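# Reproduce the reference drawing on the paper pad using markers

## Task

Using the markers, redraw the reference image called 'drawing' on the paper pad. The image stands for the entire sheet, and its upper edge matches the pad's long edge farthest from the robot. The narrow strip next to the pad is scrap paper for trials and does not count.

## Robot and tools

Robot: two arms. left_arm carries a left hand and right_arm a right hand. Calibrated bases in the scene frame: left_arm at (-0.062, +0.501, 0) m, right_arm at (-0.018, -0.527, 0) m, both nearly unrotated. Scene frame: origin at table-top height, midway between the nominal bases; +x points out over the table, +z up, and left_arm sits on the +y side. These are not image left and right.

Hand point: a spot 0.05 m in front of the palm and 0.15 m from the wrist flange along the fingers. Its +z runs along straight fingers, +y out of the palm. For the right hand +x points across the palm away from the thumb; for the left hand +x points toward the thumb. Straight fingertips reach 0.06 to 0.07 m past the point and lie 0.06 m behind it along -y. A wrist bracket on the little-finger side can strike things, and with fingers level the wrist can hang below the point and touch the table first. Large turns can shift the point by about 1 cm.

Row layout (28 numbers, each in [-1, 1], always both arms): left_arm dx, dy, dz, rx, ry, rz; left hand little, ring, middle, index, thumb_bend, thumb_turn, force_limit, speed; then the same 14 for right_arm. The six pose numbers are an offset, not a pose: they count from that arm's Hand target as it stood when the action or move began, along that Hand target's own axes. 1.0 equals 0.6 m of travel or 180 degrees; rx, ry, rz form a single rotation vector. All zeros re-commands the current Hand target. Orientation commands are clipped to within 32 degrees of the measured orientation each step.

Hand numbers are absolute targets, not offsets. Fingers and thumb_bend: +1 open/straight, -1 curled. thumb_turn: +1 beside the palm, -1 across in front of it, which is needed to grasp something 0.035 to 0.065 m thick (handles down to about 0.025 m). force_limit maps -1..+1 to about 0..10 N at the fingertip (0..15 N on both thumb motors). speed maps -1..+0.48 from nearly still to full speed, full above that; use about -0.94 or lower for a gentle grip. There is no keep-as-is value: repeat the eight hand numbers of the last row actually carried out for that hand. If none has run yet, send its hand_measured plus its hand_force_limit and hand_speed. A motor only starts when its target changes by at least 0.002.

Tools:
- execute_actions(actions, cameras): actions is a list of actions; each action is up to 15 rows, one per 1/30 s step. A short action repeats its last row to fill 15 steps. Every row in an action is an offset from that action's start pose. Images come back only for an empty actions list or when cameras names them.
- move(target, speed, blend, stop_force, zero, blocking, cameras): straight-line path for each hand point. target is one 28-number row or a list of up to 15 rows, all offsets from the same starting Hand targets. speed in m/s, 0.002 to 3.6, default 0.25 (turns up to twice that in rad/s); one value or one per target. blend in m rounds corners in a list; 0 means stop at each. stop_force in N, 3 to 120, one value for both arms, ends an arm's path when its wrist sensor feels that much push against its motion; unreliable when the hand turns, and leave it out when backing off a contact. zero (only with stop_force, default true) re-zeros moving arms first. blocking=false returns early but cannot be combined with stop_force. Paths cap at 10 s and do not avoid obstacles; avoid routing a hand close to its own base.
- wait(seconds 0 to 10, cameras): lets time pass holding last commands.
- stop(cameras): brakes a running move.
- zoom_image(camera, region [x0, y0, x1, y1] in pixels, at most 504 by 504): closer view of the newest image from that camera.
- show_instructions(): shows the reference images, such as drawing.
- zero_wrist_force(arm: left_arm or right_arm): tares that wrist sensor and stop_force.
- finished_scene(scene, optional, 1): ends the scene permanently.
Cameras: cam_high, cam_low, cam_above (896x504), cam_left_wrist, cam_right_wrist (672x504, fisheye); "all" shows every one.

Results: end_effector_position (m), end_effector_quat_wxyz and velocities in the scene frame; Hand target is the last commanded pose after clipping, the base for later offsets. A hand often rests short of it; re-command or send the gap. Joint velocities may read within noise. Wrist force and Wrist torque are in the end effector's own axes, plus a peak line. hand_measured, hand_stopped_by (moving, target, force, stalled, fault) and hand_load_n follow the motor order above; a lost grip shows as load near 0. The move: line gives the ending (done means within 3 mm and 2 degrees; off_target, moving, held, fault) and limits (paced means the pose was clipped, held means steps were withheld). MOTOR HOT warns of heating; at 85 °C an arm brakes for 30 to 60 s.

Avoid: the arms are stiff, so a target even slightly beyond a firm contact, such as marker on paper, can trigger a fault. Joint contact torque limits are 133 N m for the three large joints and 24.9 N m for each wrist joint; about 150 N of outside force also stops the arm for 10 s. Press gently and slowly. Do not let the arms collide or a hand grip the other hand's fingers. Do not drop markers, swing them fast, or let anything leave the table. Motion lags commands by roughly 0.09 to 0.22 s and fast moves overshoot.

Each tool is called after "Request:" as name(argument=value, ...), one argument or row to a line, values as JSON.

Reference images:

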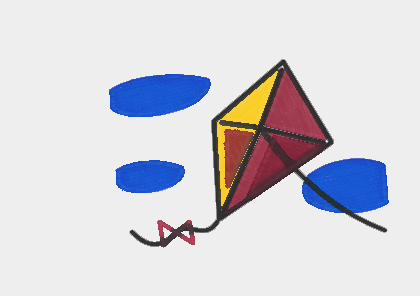

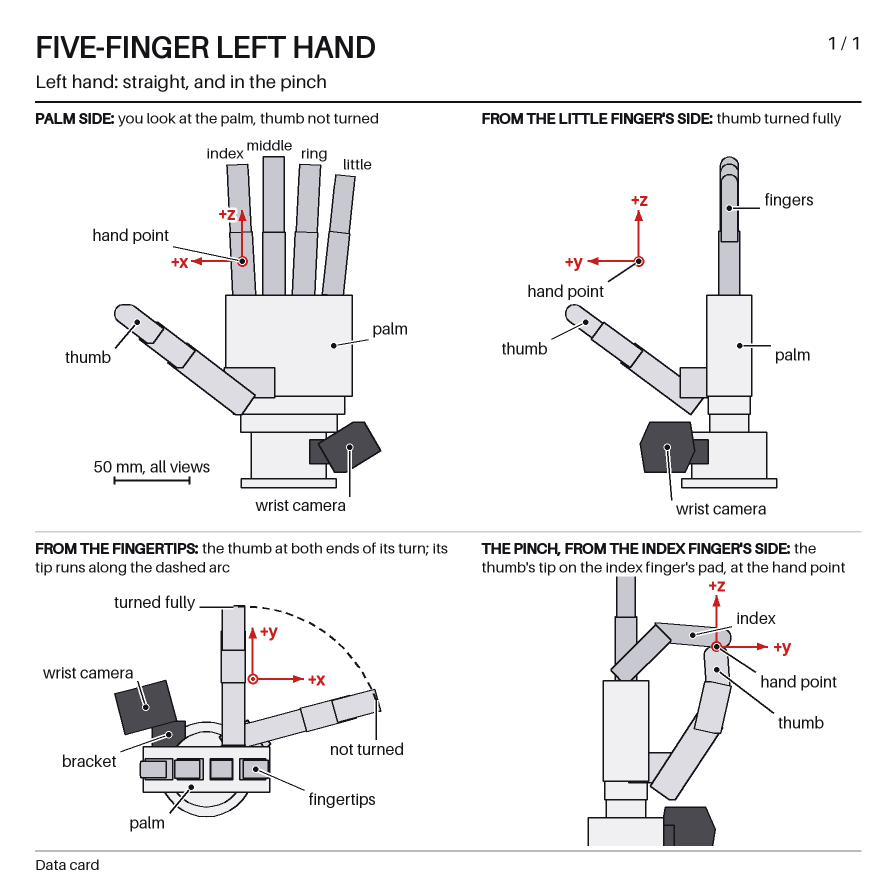

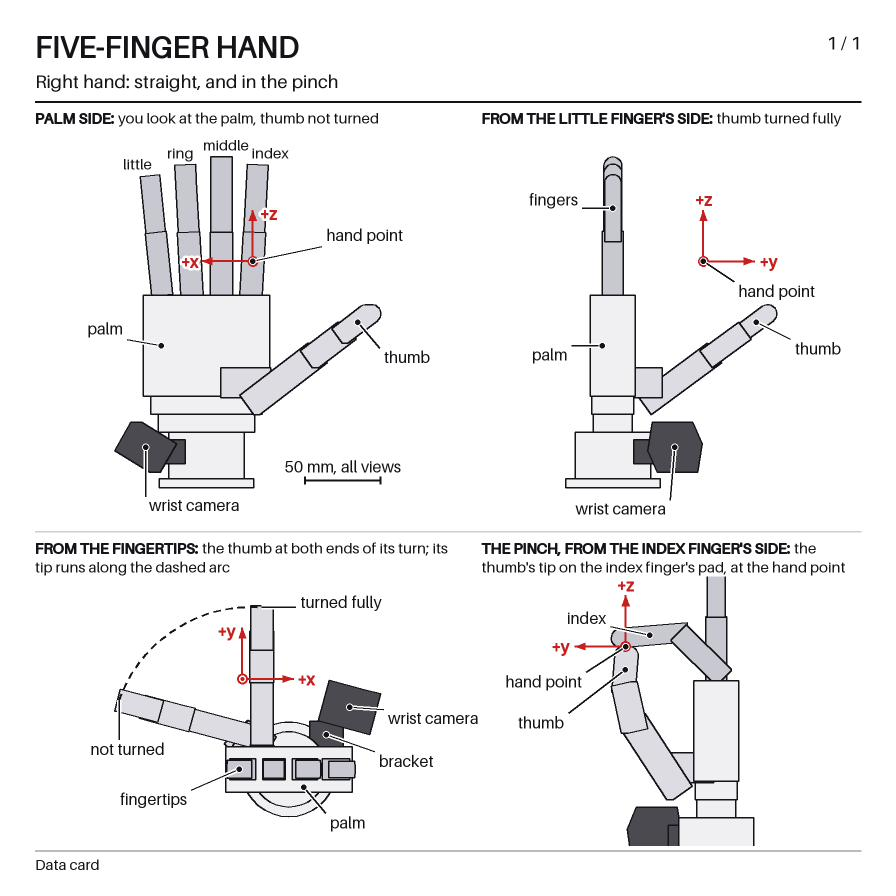

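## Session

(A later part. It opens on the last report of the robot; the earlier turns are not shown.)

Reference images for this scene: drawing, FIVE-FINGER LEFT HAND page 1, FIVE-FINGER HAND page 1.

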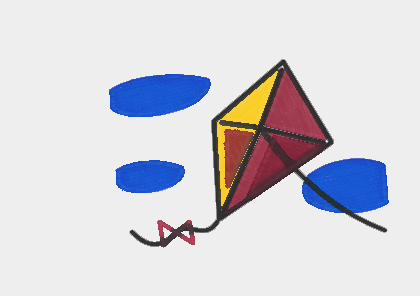

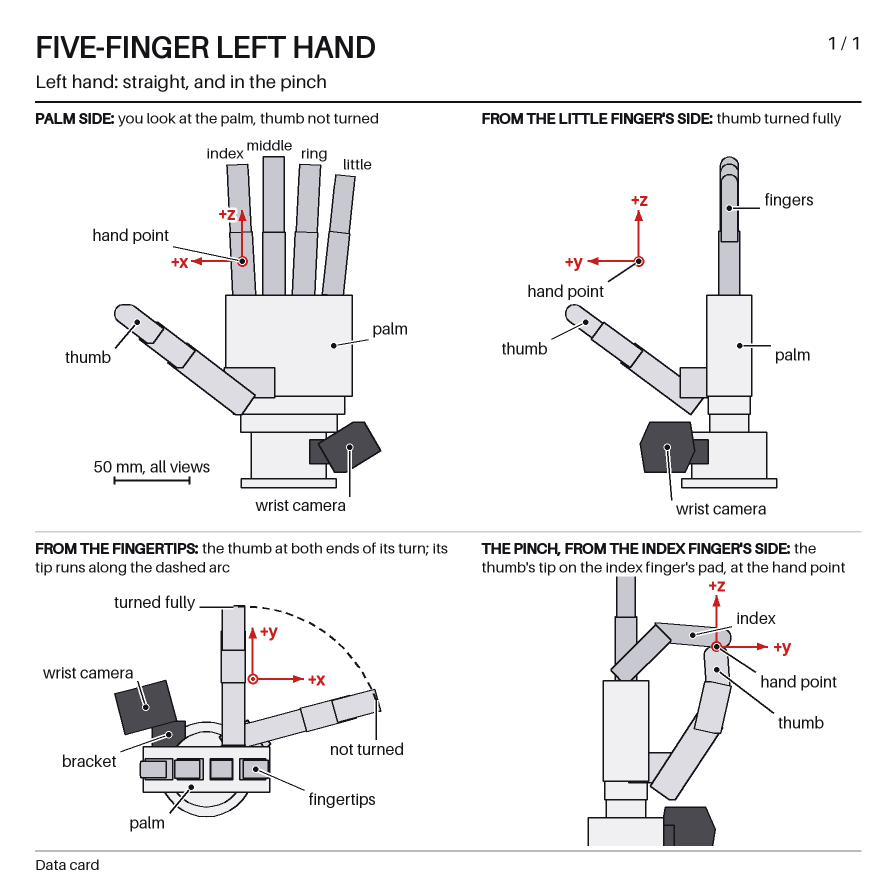

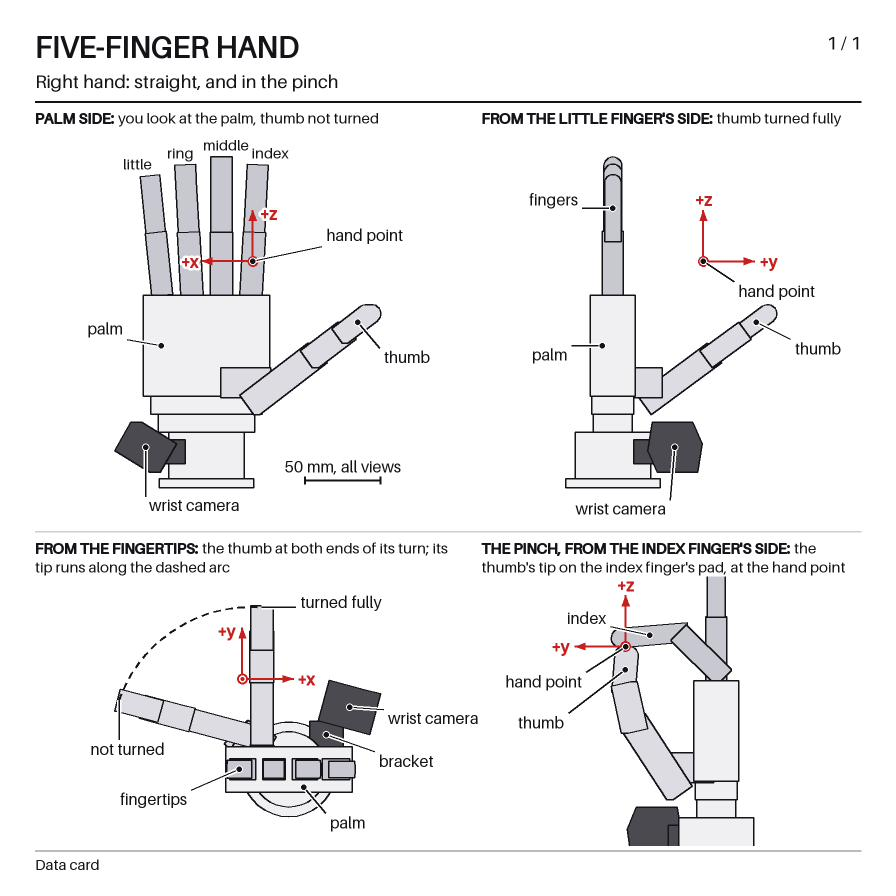

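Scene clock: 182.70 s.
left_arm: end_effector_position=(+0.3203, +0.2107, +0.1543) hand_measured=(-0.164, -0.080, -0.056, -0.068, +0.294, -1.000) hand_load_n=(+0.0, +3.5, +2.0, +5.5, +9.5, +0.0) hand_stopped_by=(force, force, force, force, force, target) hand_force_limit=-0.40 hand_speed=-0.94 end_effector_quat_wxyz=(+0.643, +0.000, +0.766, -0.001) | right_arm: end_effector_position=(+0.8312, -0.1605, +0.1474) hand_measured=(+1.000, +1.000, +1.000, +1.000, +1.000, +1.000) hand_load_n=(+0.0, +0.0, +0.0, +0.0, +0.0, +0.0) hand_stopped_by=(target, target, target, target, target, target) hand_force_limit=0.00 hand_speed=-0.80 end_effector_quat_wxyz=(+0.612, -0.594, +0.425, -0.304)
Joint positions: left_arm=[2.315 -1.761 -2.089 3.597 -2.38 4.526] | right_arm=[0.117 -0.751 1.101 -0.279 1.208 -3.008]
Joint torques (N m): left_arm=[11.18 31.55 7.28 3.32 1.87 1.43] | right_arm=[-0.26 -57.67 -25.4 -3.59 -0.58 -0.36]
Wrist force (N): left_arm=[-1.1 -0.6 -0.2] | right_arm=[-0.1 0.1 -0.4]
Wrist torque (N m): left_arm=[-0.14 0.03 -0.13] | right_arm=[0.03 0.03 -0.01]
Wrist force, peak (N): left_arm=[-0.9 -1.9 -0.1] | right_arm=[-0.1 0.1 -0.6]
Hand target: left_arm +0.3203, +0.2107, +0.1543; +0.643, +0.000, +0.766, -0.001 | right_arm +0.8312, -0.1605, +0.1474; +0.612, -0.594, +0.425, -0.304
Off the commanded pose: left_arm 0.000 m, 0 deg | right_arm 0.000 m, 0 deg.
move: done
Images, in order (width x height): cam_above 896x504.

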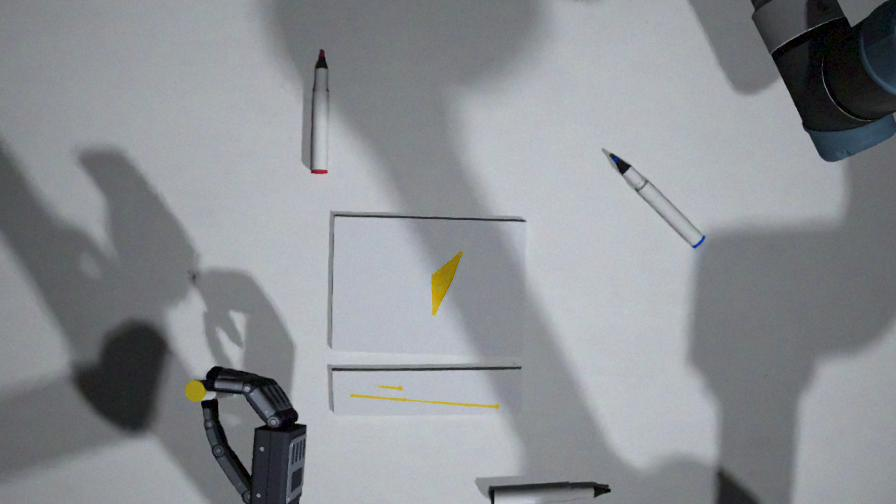

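Request:
move(
  target=[
    [-0.0821,0,-0.0145,0,0,0,-0.3,-0.29,-0.28,-0.3,0.15,-1,-0.4,-0.94,0,0,0,0,0,0,1,1,1,1,1,1,0,-0.8],
    [0.054,0.1355,0.4075,0.0018,0.1055,-0.4761,-0.3,-0.29,-0.28,-0.3,0.15,-1,-0.4,-0.94,0,0,0,0,0,0,1,1,1,1,1,1,0,-0.8],
  ],
  speed=0.3,
  blend=[0.04,0],
  cameras=["cam_above","cam_low"],
)

Request:
zoom_image(
  camera="cam_low",
  region=[350, 260, 450, 340],
)

Scene clock: 187.20 s.
left_arm: end_effector_position=(+0.5554, +0.2918, +0.0800) hand_measured=(-0.164, -0.080, -0.056, -0.068, +0.294, -1.000) hand_load_n=(+0.0, +3.5, +2.0, +5.5, +10.0, -0.5) hand_stopped_by=(force, force, force, force, force, target) hand_force_limit=-0.40 hand_speed=-0.94 end_effector_quat_wxyz=(+0.348, -0.517, +0.648, -0.437) | right_arm: end_effector_position=(+0.8312, -0.1605, +0.1474) hand_measured=(+1.000, +1.000, +1.000, +1.000, +1.000, +1.000) hand_load_n=(+0.0, +0.0, +0.0, +0.0, +0.0, -0.5) hand_stopped_by=(target, target, target, target, target, target) hand_force_limit=0.00 hand_speed=-0.80 end_effector_quat_wxyz=(+0.612, -0.594, +0.425, -0.304)
Joint positions: left_arm=[3.144 -1.926 -1.873 3.405 -1.359 3.228] | right_arm=[0.117 -0.751 1.101 -0.279 1.208 -3.008]
Joint torques (N m): left_arm=[11.63 22.6 22.47 3.39 2.46 -1.24] | right_arm=[-0.16 -59.68 -25.08 -3.78 -0.52 -0.39]
Wrist force (N): left_arm=[-0.4 -0.7 0.6] | right_arm=[0.0 0.1 -0.4]
Wrist torque (N m): left_arm=[-0.11 -0.02 0.03] | right_arm=[0.03 0.02 -0.01]
Wrist force, peak (N): left_arm=[-2.0 -0.9 -1.0] | right_arm=[-0.2 0.2 -0.6]
Hand target: left_arm +0.5555, +0.2919, +0.0799; +0.348, -0.517, +0.648, -0.438 | right_arm +0.8312, -0.1605, +0.1474; +0.612, -0.594, +0.425, -0.304
Off the commanded pose: left_arm 0.000 m, 0 deg | right_arm 0.000 m, 0 deg.
move: done; blend cut to 0.025 m at target 1
Images, in order (width x height): cam_low 896x504, cam_above 896x504.

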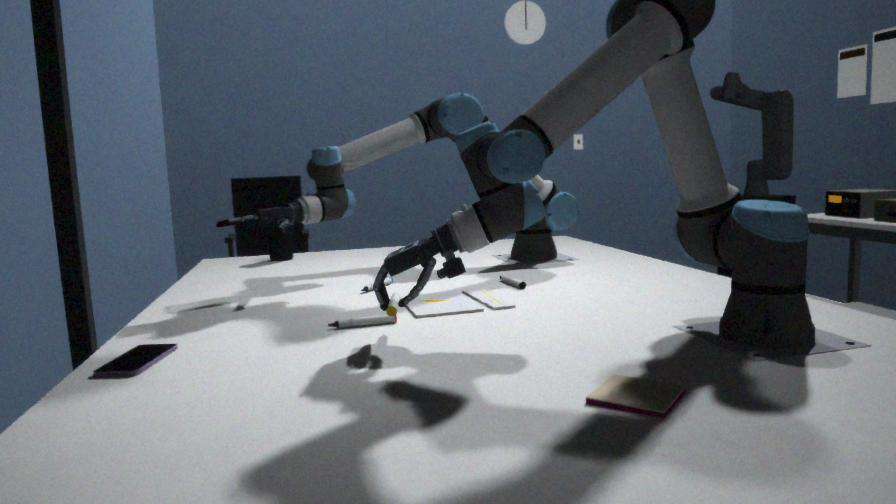

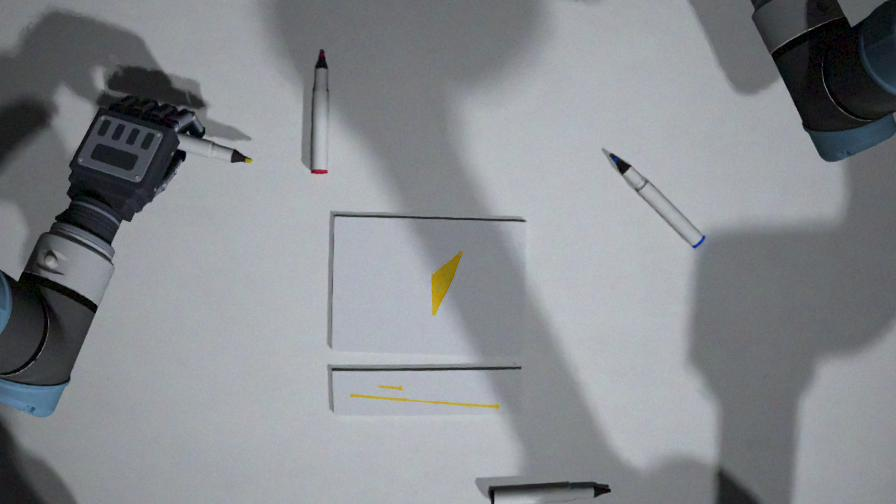

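Scaled by 5.040 from the camera's 896x504 image, which has a finer 1280x720 frame.

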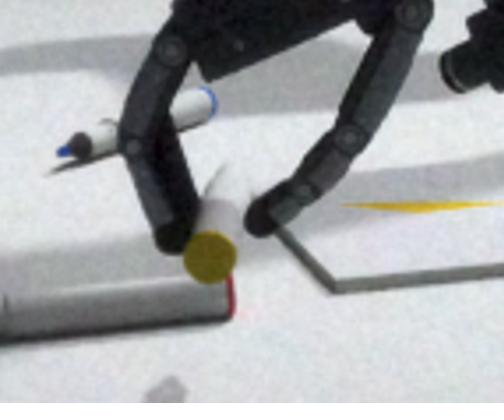

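Request:
move(
  target=[0,0.0773,0.0313,0,0,0,-0.3,-0.29,-0.28,-0.3,0.15,-1,-0.4,-0.94,0,0,0,0,0,0,1,1,1,1,1,1,0,-0.8],
  speed=0.1,
)

Request:
move(
  target=[0,0.0232,0.0094,0,0,0,-0.3,-0.29,-0.28,-0.3,0.15,-1,-0.4,-0.94,0,0,0,0,0,0,1,1,1,1,1,1,0,-0.8],
  speed=0.008,
  stop_force=3,
)

Scene clock: 188.67 s.
left_arm: end_effector_position=(+0.5555, +0.2919, +0.0300) hand_measured=(-0.164, -0.080, -0.056, -0.068, +0.294, -1.000) hand_load_n=(+0.0, +3.5, +2.5, +6.0, +9.5, +0.0) hand_stopped_by=(force, force, force, force, force, target) hand_force_limit=-0.40 hand_speed=-0.94 end_effector_quat_wxyz=(+0.348, -0.517, +0.648, -0.438) | right_arm: end_effector_position=(+0.8312, -0.1605, +0.1474) hand_measured=(+1.000, +1.000, +1.000, +1.000, +1.000, +1.000) hand_load_n=(+0.0, +0.0, +0.0, +0.0, +0.0, -0.5) hand_stopped_by=(target, target, target, target, target, target) hand_force_limit=0.00 hand_speed=-0.80 end_effector_quat_wxyz=(+0.612, -0.594, +0.425, -0.304)
Joint positions: left_arm=[3.144 -2.008 -1.915 3.529 -1.359 3.228] | right_arm=[0.117 -0.751 1.101 -0.279 1.208 -3.008]
Joint torques (N m): left_arm=[-9.73 23.69 6.17 3.51 -1.5 -1.41] | right_arm=[0.83 -57.73 -25.37 -3.84 -0.69 -0.34]
Wrist force (N): left_arm=[-0.4 -0.5 0.7] | right_arm=[-0.2 0.1 -0.4]
Wrist torque (N m): left_arm=[-0.10 0.00 0.02] | right_arm=[0.03 0.04 0.00]
Wrist force, peak (N): left_arm=[-0.4 -1.7 0.1] | right_arm=[-0.1 0.0 -0.7]
Hand target: left_arm +0.5555, +0.2918, +0.0299; +0.348, -0.517, +0.648, -0.438 | right_arm +0.8312, -0.1605, +0.1474; +0.612, -0.594, +0.425, -0.304
Off the commanded pose: left_arm 0.000 m, 0 deg | right_arm 0.000 m, 0 deg.
move: done

Scene clock: 191.33 s.
left_arm: end_effector_position=(+0.5555, +0.2918, +0.0184) hand_measured=(-0.164, -0.080, -0.056, -0.068, +0.294, -1.000) hand_load_n=(+1.0, +3.5, +1.5, +6.0, +9.5, +0.5) hand_stopped_by=(force, force, force, force, force, target) hand_force_limit=-0.40 hand_speed=-0.94 end_effector_quat_wxyz=(+0.348, -0.517, +0.648, -0.438) | right_arm: end_effector_position=(+0.8312, -0.1605, +0.1474) hand_measured=(+1.000, +1.000, +1.000, +1.000, +1.000, +1.000) hand_load_n=(+0.0, +0.0, +0.0, +0.0, +0.0, +0.0) hand_stopped_by=(target, target, target, target, target, target) hand_force_limit=0.00 hand_speed=-0.80 end_effector_quat_wxyz=(+0.612, -0.594, +0.425, -0.304)
Joint positions: left_arm=[3.144 -2.028 -1.922 3.557 -1.359 3.228] | right_arm=[0.117 -0.751 1.101 -0.279 1.208 -3.008]
Joint torques (N m): left_arm=[-8.3 41.34 20.15 -2.47 -2.15 -1.03] | right_arm=[-0.36 -58.27 -25.35 -3.78 -0.67 -0.27]
Wrist force (N): left_arm=[-0.1 -2.4 0.3] | right_arm=[-0.1 0.2 -0.3]
Wrist torque (N m): left_arm=[-0.10 -0.05 0.15] | right_arm=[0.04 0.03 0.00]
Wrist force, peak (N): left_arm=[0.9 -8.0 -2.8] | right_arm=[0.1 -0.1 -0.7]
Hand target: left_arm +0.5555, +0.2918, +0.0184; +0.348, -0.517, +0.648, -0.438 (not the last commanded pose) | right_arm +0.8312, -0.1605, +0.1474; +0.612, -0.594, +0.425, -0.304
Off the commanded pose: left_arm 0.004 m, 0 deg | right_arm 0.000 m, 0 deg.
move: contact (left_arm)

Request:
move(
  target=[
    [0,0,0,0,0,0,0.06,0.06,0.06,0.06,0.294,-1,-0.4,-0.85,0,0,0,0,0,0,1,1,1,1,1,1,0,-0.8],
    [0,-0.0046,-0.0019,0,0,0,0.06,0.06,0.06,0.06,0.294,-1,-0.4,-0.85,0,0,0,0,0,0,1,1,1,1,1,1,0,-0.8],
    [0,-0.0046,-0.0019,0,0,0,0.15,0.15,0.15,0.15,0.5,-1,-0.4,-0.8,0,0,0,0,0,0,1,1,1,1,1,1,0,-0.8],
    [0,-0.0927,-0.0375,0,0,0,0.15,0.15,0.15,0.15,0.5,-1,-0.4,-0.8,0,0,0,0,0,0,1,1,1,1,1,1,0,-0.8],
  ],
  speed=[0.02,0.02,0.02,0.1],
  cameras=["cam_above","cam_low"],
)

Scene clock: 195.30 s.
left_arm: end_effector_position=(+0.5555, +0.2918, +0.0784) hand_measured=(+0.150, +0.150, +0.150, +0.150, +0.498, -1.000) hand_load_n=(+0.0, +0.0, +0.0, +0.0, +0.0, +0.0) hand_stopped_by=(target, target, target, target, target, target) hand_force_limit=-0.40 hand_speed=-0.80 end_effector_quat_wxyz=(+0.348, -0.517, +0.648, -0.438) | right_arm: end_effector_position=(+0.8312, -0.1605, +0.1474) hand_measured=(+1.000, +1.000, +1.000, +1.000, +1.000, +1.000) hand_load_n=(+0.0, +0.0, +0.0, +0.0, -0.5, +0.0) hand_stopped_by=(target, target, target, target, target, target) hand_force_limit=0.00 hand_speed=-0.80 end_effector_quat_wxyz=(+0.612, -0.594, +0.425, -0.304)
Joint positions: left_arm=[3.144 -1.928 -1.874 3.409 -1.359 3.228] | right_arm=[0.117 -0.751 1.101 -0.279 1.208 -3.008]
Joint torques (N m): left_arm=[11.46 39.1 22.17 -2.45 1.73 1.4] | right_arm=[0.47 -58.49 -26.02 -3.68 -0.71 -0.3]
Wrist force (N): left_arm=[-0.3 -1.1 0.4] | right_arm=[-0.1 0.0 -0.3]
Wrist torque (N m): left_arm=[-0.15 -0.03 0.03] | right_arm=[0.01 0.02 0.00]
Wrist force, peak (N): left_arm=[-0.2 -2.7 -2.9] | right_arm=[0.0 0.2 -0.6]
Hand target: left_arm +0.5555, +0.2918, +0.0784; +0.348, -0.517, +0.648, -0.438 | right_arm +0.8312, -0.1605, +0.1474; +0.612, -0.594, +0.425, -0.304
Off the commanded pose: left_arm 0.000 m, 0 deg | right_arm 0.000 m, 0 deg.
move: done
Images, in order (width x height): cam_low 896x504, cam_above 896x504.

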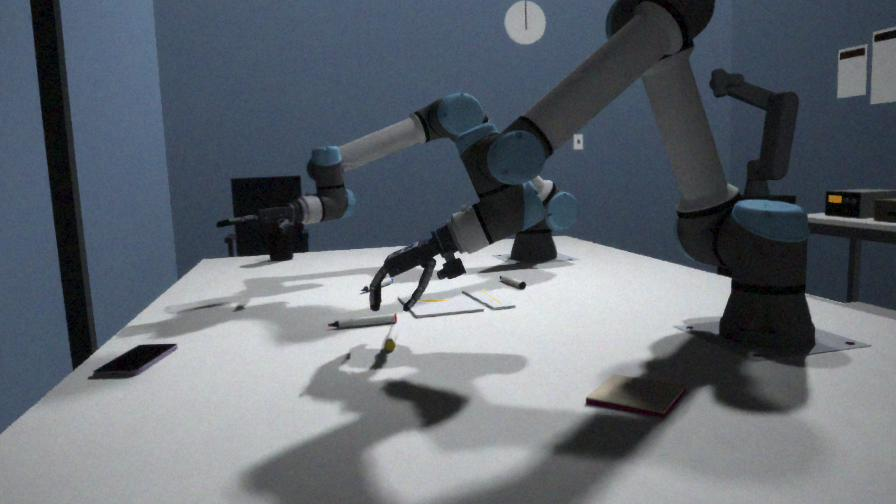

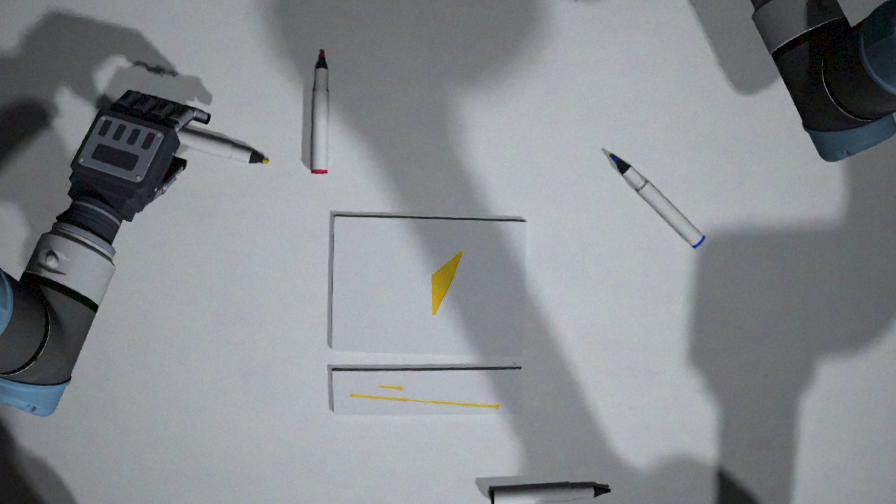

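Request:
zoom_image(
  camera="cam_above",
  region=[280, 35, 360, 185],
)

Request:
zoom_image(
  camera="cam_above",
  region=[170, 90, 290, 180],
)

Request:
zoom_image(
  camera="cam_above",
  region=[470, 430, 630, 504],
)

Scaled by 3.360 from the camera's 896x504 image, which has a finer 1280x720 frame.

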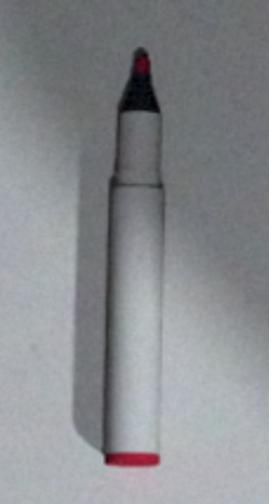

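Scaled by 4.200 from the camera's 896x504 image, which has a finer 1280x720 frame.

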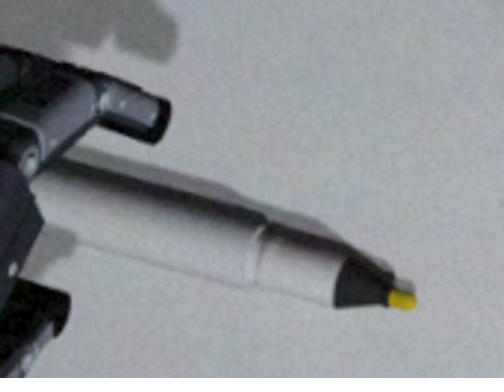

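Scaled by 3.150 from the camera's 896x504 image, which has a finer 1280x720 frame.

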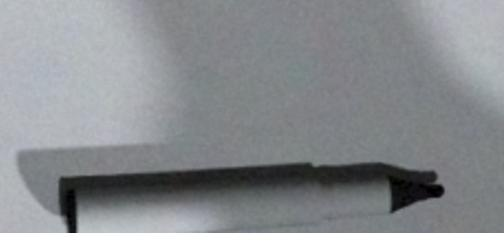

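Request:
move(
  target=[
    [0,-0.1106,-0.0448,0,0,0,0.15,0.1,0.15,0.1,0.45,-1,-0.4,-0.7,0,0,0,0,0,0,1,1,1,1,1,1,0,-0.8],
    [0.1788,-0.1017,0.0662,0,0.3765,0.1523,0.15,0.1,0.15,0.1,0.45,-1,-0.4,-0.7,0,0,0,0,0,0,1,1,1,1,1,1,0,-0.8],
  ],
  speed=0.25,
  blend=[0.02,0],
  cameras=["cam_above","cam_low","cam_left_wrist","cam_high"],
)

Request:
zoom_image(
  camera="cam_above",
  region=[200, 20, 400, 180],
)

Scene clock: 205.30 s.
left_arm: end_effector_position=(+0.5897, +0.1740, +0.1202) hand_measured=(+0.150, +0.100, +0.150, +0.100, +0.450, -1.000) hand_load_n=(+0.0, +0.0, +0.0, +0.0, +0.0, +0.0) hand_stopped_by=(target, target, target, target, target, target) hand_force_limit=-0.40 hand_speed=-0.70 end_effector_quat_wxyz=(+0.020, -0.029, +0.828, -0.559) | right_arm: end_effector_position=(+0.8312, -0.1605, +0.1474) hand_measured=(+1.000, +1.000, +1.000, +1.000, +1.000, +1.000) hand_load_n=(+0.0, +0.0, +0.0, +0.0, +0.0, +0.0) hand_stopped_by=(target, target, target, target, target, target) hand_force_limit=0.00 hand_speed=-0.80 end_effector_quat_wxyz=(+0.612, -0.594, +0.425, -0.304)
Joint positions: left_arm=[3.167 -2.672 -0.661 1.869 -0.386 4.598] | right_arm=[0.117 -0.751 1.101 -0.279 1.208 -3.008]
Joint torques (N m): left_arm=[-10.44 45.78 22.84 -5.53 -1.25 1.45] | right_arm=[0.16 -59.19 -25.98 -3.7 -0.62 -0.38]
Wrist force (N): left_arm=[-0.6 -0.5 0.4] | right_arm=[0.1 0.0 -0.4]
Wrist torque (N m): left_arm=[-0.05 0.02 -0.12] | right_arm=[0.01 0.00 0.00]
Wrist force, peak (N): left_arm=[0.1 -2.0 -0.1] | right_arm=[-0.2 -0.1 -0.7]
Hand target: left_arm +0.5897, +0.1740, +0.1202; +0.019, -0.029, +0.828, -0.559 | right_arm +0.8312, -0.1605, +0.1474; +0.612, -0.594, +0.425, -0.304
Off the commanded pose: left_arm 0.000 m, 0 deg | right_arm 0.000 m, 0 deg.
move: done
Images, in order (width x height): cam_high 896x504, cam_low 896x504, cam_above 896x504, cam_left_wrist 672x504.

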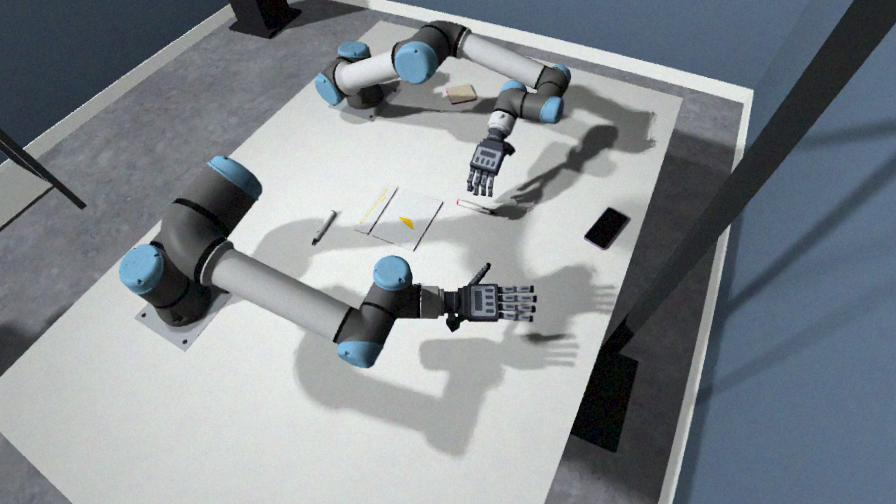

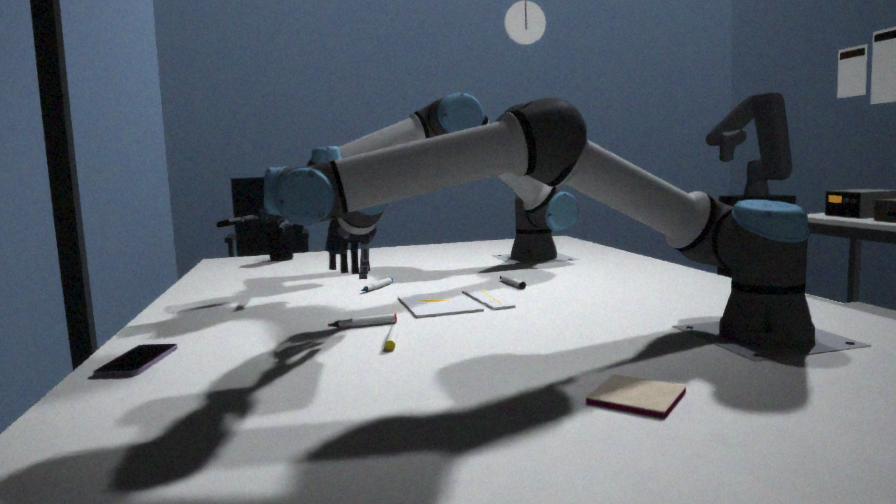

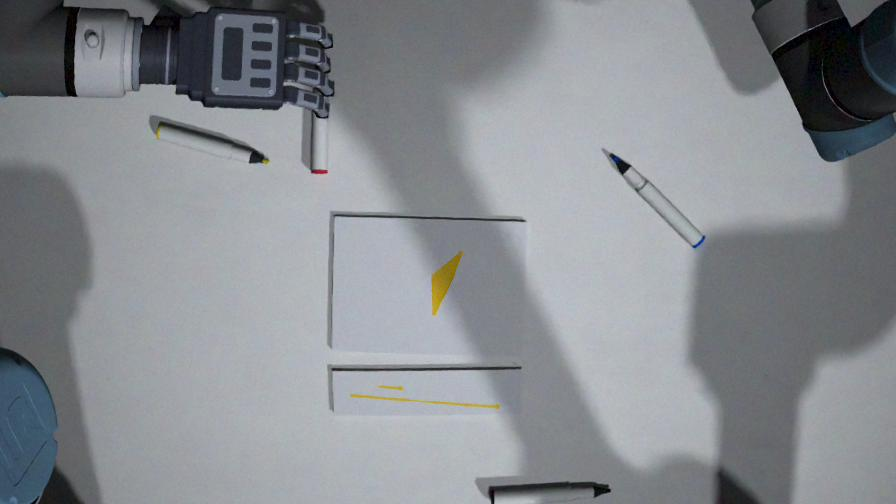

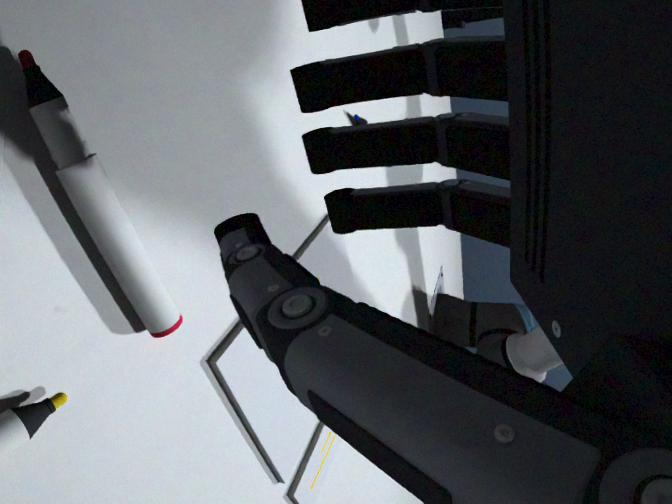

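Scaled by 2.520 from the camera's 896x504 image, which has a finer 1280x720 frame.

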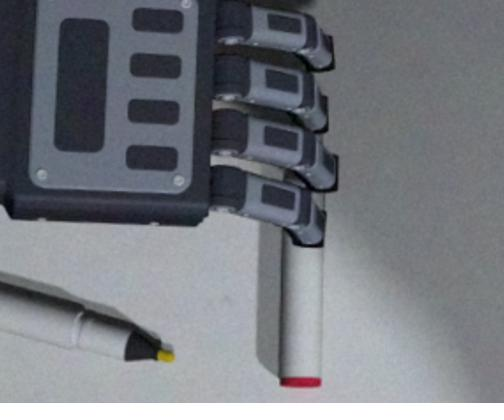

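Request:
move(
  target=[0,0.1236,0.05,0,0,0,0.15,0.1,0.15,0.1,0.45,-1,-0.4,-0.7,0,0,0,0,0,0,1,1,1,1,1,1,0,-0.8],
  speed=0.15,
  cameras=["cam_left_wrist","cam_above"],
)

Request:
zoom_image(
  camera="cam_above",
  region=[200, 20, 400, 180],
)

Scene clock: 207.30 s.
left_arm: end_effector_position=(+0.5898, +0.1740, +0.0403) hand_measured=(+0.150, +0.100, +0.150, +0.100, +0.450, -1.000) hand_load_n=(+0.0, +0.0, +0.0, +0.0, +0.0, +0.0) hand_stopped_by=(target, target, target, target, target, target) hand_force_limit=-0.40 hand_speed=-0.70 end_effector_quat_wxyz=(+0.019, -0.029, +0.828, -0.559) | right_arm: end_effector_position=(+0.8312, -0.1605, +0.1474) hand_measured=(+1.000, +1.000, +1.000, +1.000, +1.000, +1.000) hand_load_n=(+0.0, +0.0, +0.0, +0.0, +0.0, +0.0) hand_stopped_by=(target, target, target, target, target, target) hand_force_limit=0.00 hand_speed=-0.80 end_effector_quat_wxyz=(+0.612, -0.594, +0.425, -0.304)
Joint positions: left_arm=[3.167 -2.748 -0.719 2.002 -0.386 4.598] | right_arm=[0.117 -0.751 1.101 -0.279 1.208 -3.008]
Joint torques (N m): left_arm=[-8.46 45.27 23.08 0.4 0.84 -1.39] | right_arm=[-0.44 -58.88 -24.89 -3.63 -0.55 -0.12]
Wrist force (N): left_arm=[-0.3 -0.5 0.6] | right_arm=[0.0 -0.2 -0.4]
Wrist torque (N m): left_arm=[-0.06 -0.03 0.00] | right_arm=[0.00 0.02 -0.01]
Wrist force, peak (N): left_arm=[-0.5 -2.0 -0.1] | right_arm=[-0.2 0.1 -0.7]
Hand target: left_arm +0.5897, +0.1739, +0.0402; +0.019, -0.029, +0.828, -0.559 | right_arm +0.8312, -0.1605, +0.1474; +0.612, -0.594, +0.425, -0.304
Off the commanded pose: left_arm 0.000 m, 0 deg | right_arm 0.000 m, 0 deg.
move: done
Images, in order (width x height): cam_above 896x504, cam_left_wrist 672x504.

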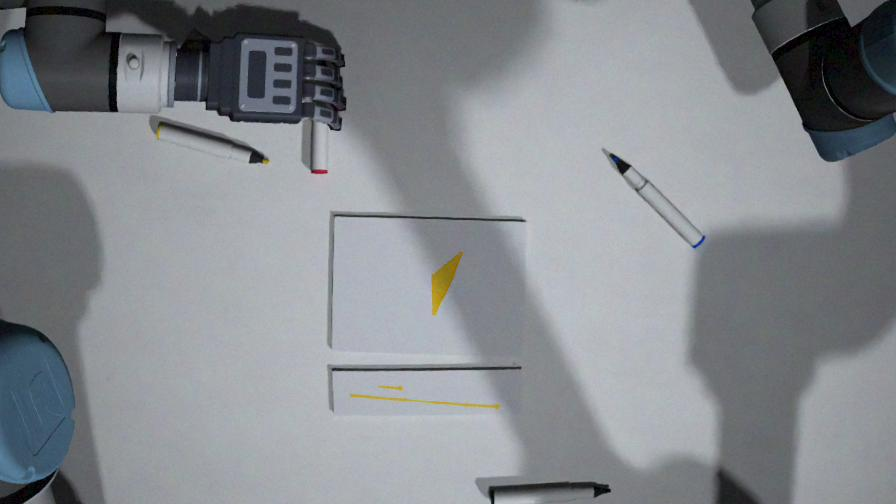

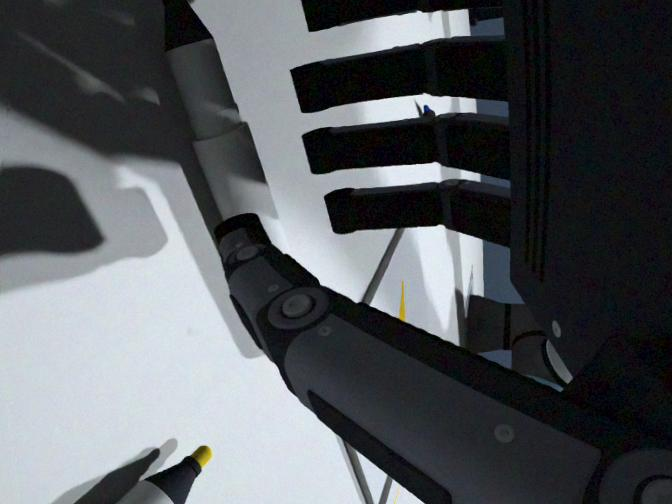

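Scaled by 2.520 from the camera's 896x504 image, which has a finer 1280x720 frame.

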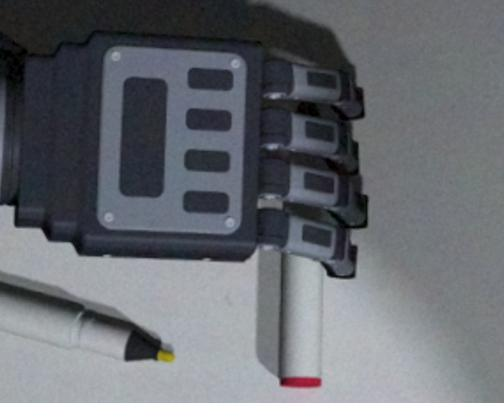

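Request:
move(
  target=[0,0.0324,0.0131,0,0,0,0.15,0.1,0.15,0.1,0.45,-1,-0.4,-0.7,0,0,0,0,0,0,1,1,1,1,1,1,0,-0.8],
  speed=0.015,
  stop_force=3,
  cameras=["cam_left_wrist","cam_above"],
)

Request:
zoom_image(
  camera="cam_above",
  region=[280, 90, 380, 180],
)

Scene clock: 210.47 s.
left_arm: end_effector_position=(+0.5897, +0.1739, +0.0202) hand_measured=(+0.150, +0.100, +0.150, +0.100, +0.450, -1.000) hand_load_n=(+0.0, +0.0, +0.0, +0.0, -0.5, +0.0) hand_stopped_by=(target, target, target, target, target, target) hand_force_limit=-0.40 hand_speed=-0.70 end_effector_quat_wxyz=(+0.019, -0.029, +0.828, -0.559) | right_arm: end_effector_position=(+0.8312, -0.1605, +0.1474) hand_measured=(+1.000, +1.000, +1.000, +1.000, +1.000, +1.000) hand_load_n=(+0.0, +0.0, +0.0, -0.5, +0.0, -0.5) hand_stopped_by=(target, target, target, target, target, target) hand_force_limit=0.00 hand_speed=-0.80 end_effector_quat_wxyz=(+0.612, -0.594, +0.425, -0.304)
Joint positions: left_arm=[3.167 -2.772 -0.724 2.031 -0.386 4.598] | right_arm=[0.117 -0.751 1.101 -0.279 1.208 -3.008]
Joint torques (N m): left_arm=[-10.1 63.65 18.05 -5.07 2.62 0.1] | right_arm=[0.17 -59.99 -25.78 -3.83 -0.45 -0.28]
Wrist force (N): left_arm=[-0.1 -3.2 -2.4] | right_arm=[0.0 0.0 -0.2]
Wrist torque (N m): left_arm=[-0.18 -0.09 0.05] | right_arm=[0.01 0.00 0.00]
Wrist force, peak (N): left_arm=[0.2 -7.3 -7.2] | right_arm=[-0.1 0.2 -0.7]
Hand target: left_arm +0.5897, +0.1739, +0.0202; +0.019, -0.029, +0.828, -0.559 (not the last commanded pose) | right_arm +0.8312, -0.1605, +0.1474; +0.612, -0.594, +0.425, -0.304
Off the commanded pose: left_arm 0.001 m, 0 deg | right_arm 0.000 m, 0 deg.
move: contact (left_arm)
Images, in order (width x height): cam_above 896x504, cam_left_wrist 672x504.

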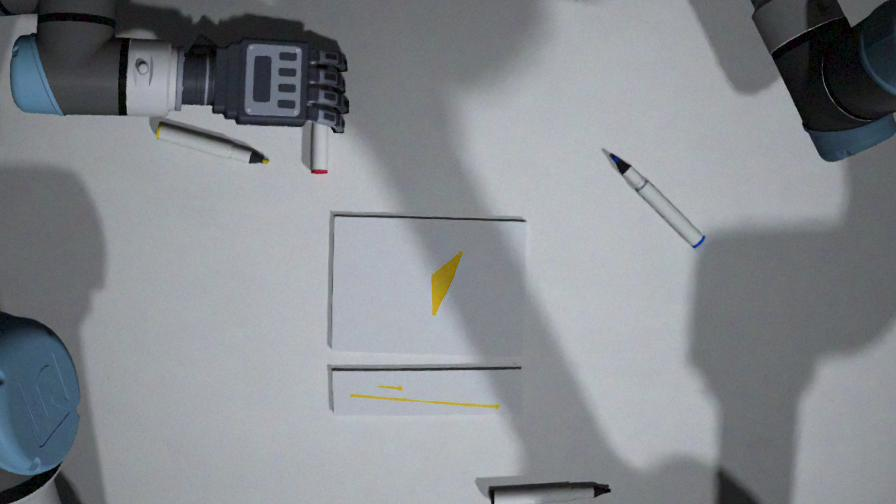

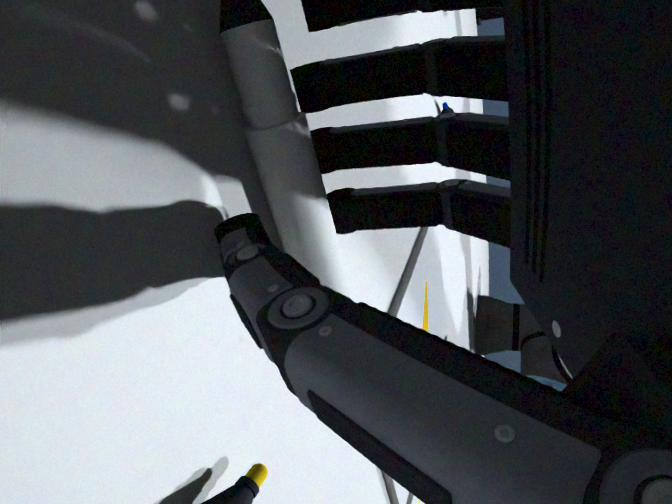

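Scaled by 5.040 from the camera's 896x504 image, which has a finer 1280x720 frame.

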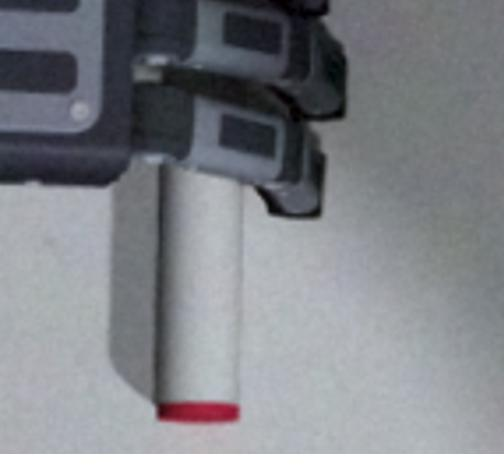

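Request:
move(
  target=[
    [0,-0.00155,-0.00063,0,0,0,0.15,0.1,0.15,0.1,0.35,-1,-0.4,-0.8,0,0,0,0,0,0,1,1,1,1,1,1,0,-0.8],
    [0,0.00324,0.00131,0,0,0,0.15,0.1,0.15,0.1,0.3,-1,-0.4,-0.8,0,0,0,0,0,0,1,1,1,1,1,1,0,-0.8],
    [0,0.00324,0.00131,0,0,0,0.1,-0.3,-0.3,-0.3,0.3,-1,-0.5,-0.93,0,0,0,0,0,0,1,1,1,1,1,1,0,-0.8],
  ],
  speed=0.015,
)

Request:
move(
  target=[0,0,0,0,0,0,0.1,-0.3,-0.3,-0.3,0.15,-1,0.0,-0.94,0,0,0,0,0,0,1,1,1,1,1,1,0,-0.8],
  speed=0.02,
  cameras=["cam_left_wrist","cam_above"],
)

Scene clock: 214.27 s.
left_arm: end_effector_position=(+0.5897, +0.1739, +0.0181) hand_measured=(+0.100, -0.076, +0.072, -0.070, +0.300, -1.000) hand_load_n=(+0.0, +4.0, +3.5, +3.0, +5.0, +0.0) hand_stopped_by=(target, force, force, force, target, target) hand_force_limit=-0.50 hand_speed=-0.93 end_effector_quat_wxyz=(+0.019, -0.029, +0.828, -0.559) | right_arm: end_effector_position=(+0.8312, -0.1605, +0.1474) hand_measured=(+1.000, +1.000, +1.000, +1.000, +1.000, +1.000) hand_load_n=(+0.0, +0.0, +0.0, +0.0, +0.0, -0.5) hand_stopped_by=(target, target, target, target, target, target) hand_force_limit=0.00 hand_speed=-0.80 end_effector_quat_wxyz=(+0.612, -0.594, +0.425, -0.304)
Joint positions: left_arm=[3.167 -2.774 -0.725 2.034 -0.386 4.598] | right_arm=[0.117 -0.751 1.101 -0.279 1.208 -3.008]
Joint torques (N m): left_arm=[-7.99 47.2 8.42 0.24 2.24 -0.58] | right_arm=[-0.19 -58.94 -25.06 -3.85 -0.5 -0.2]
Wrist force (N): left_arm=[-0.2 -5.4 -0.2] | right_arm=[-0.1 0.2 -0.5]
Wrist torque (N m): left_arm=[-0.04 -0.06 0.10] | right_arm=[0.05 0.03 0.00]
Wrist force, peak (N): left_arm=[-0.4 -5.7 -0.1] | right_arm=[-0.3 0.1 -0.7]
Hand target: left_arm +0.5897, +0.1739, +0.0181; +0.019, -0.029, +0.828, -0.559 | right_arm +0.8312, -0.1605, +0.1474; +0.612, -0.594, +0.425, -0.304
Off the commanded pose: left_arm 0.000 m, 0 deg | right_arm 0.000 m, 0 deg.
move: done

Scene clock: 214.77 s.
left_arm: end_effector_position=(+0.5897, +0.1739, +0.0181) hand_measured=(+0.100, -0.076, +0.072, -0.070, +0.292, -1.000) hand_load_n=(+0.0, +5.0, +3.0, +4.5, +8.0, +1.0) hand_stopped_by=(target, force, force, force, force, target) hand_force_limit=0.00 hand_speed=-0.94 end_effector_quat_wxyz=(+0.019, -0.029, +0.828, -0.559) | right_arm: end_effector_position=(+0.8312, -0.1605, +0.1474) hand_measured=(+1.000, +1.000, +1.000, +1.000, +1.000, +1.000) hand_load_n=(+0.0, +0.0, +0.0, +0.0, +0.0, -0.5) hand_stopped_by=(target, target, target, target, target, target) hand_force_limit=0.00 hand_speed=-0.80 end_effector_quat_wxyz=(+0.612, -0.594, +0.425, -0.304)
Joint positions: left_arm=[3.167 -2.774 -0.725 2.034 -0.386 4.598] | right_arm=[0.117 -0.751 1.101 -0.279 1.208 -3.008]
Joint torques (N m): left_arm=[-8.46 46.7 8.66 0.05 1.6 -1.07] | right_arm=[0.17 -58.27 -25.56 -3.88 -0.56 -0.21]
Wrist force (N): left_arm=[-0.4 -3.3 0.7] | right_arm=[-0.2 -0.1 -0.6]
Wrist torque (N m): left_arm=[0.01 -0.02 0.06] | right_arm=[0.02 0.04 -0.01]
Wrist force, peak (N): left_arm=[-0.5 -5.4 -0.4] | right_arm=[-0.1 -0.1 -0.6]
Hand target: left_arm +0.5897, +0.1739, +0.0181; +0.019, -0.029, +0.828, -0.559 | right_arm +0.8312, -0.1605, +0.1474; +0.612, -0.594, +0.425, -0.304
Off the commanded pose: left_arm 0.000 m, 0 deg | right_arm 0.000 m, 0 deg.
move: done
Images, in order (width x height): cam_above 896x504, cam_left_wrist 672x504.

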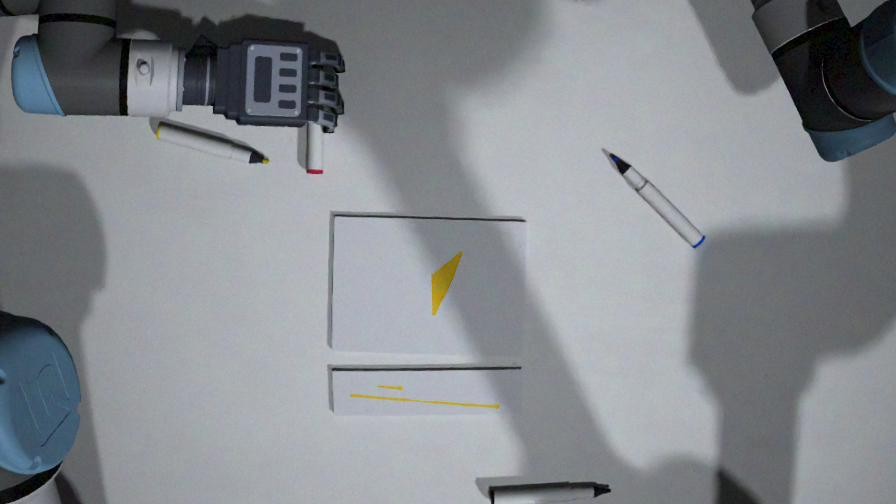

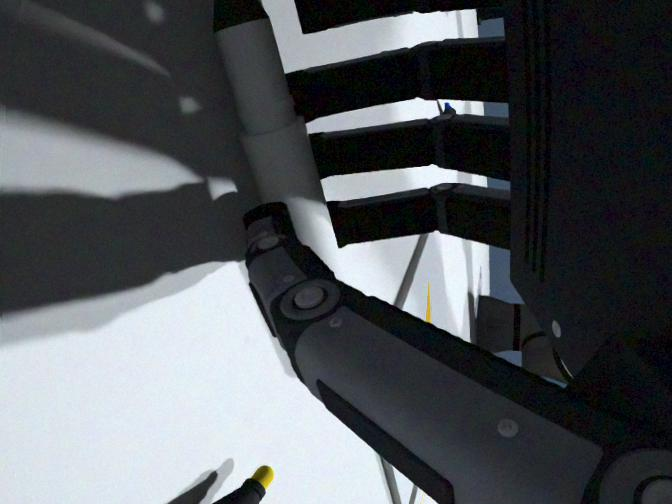

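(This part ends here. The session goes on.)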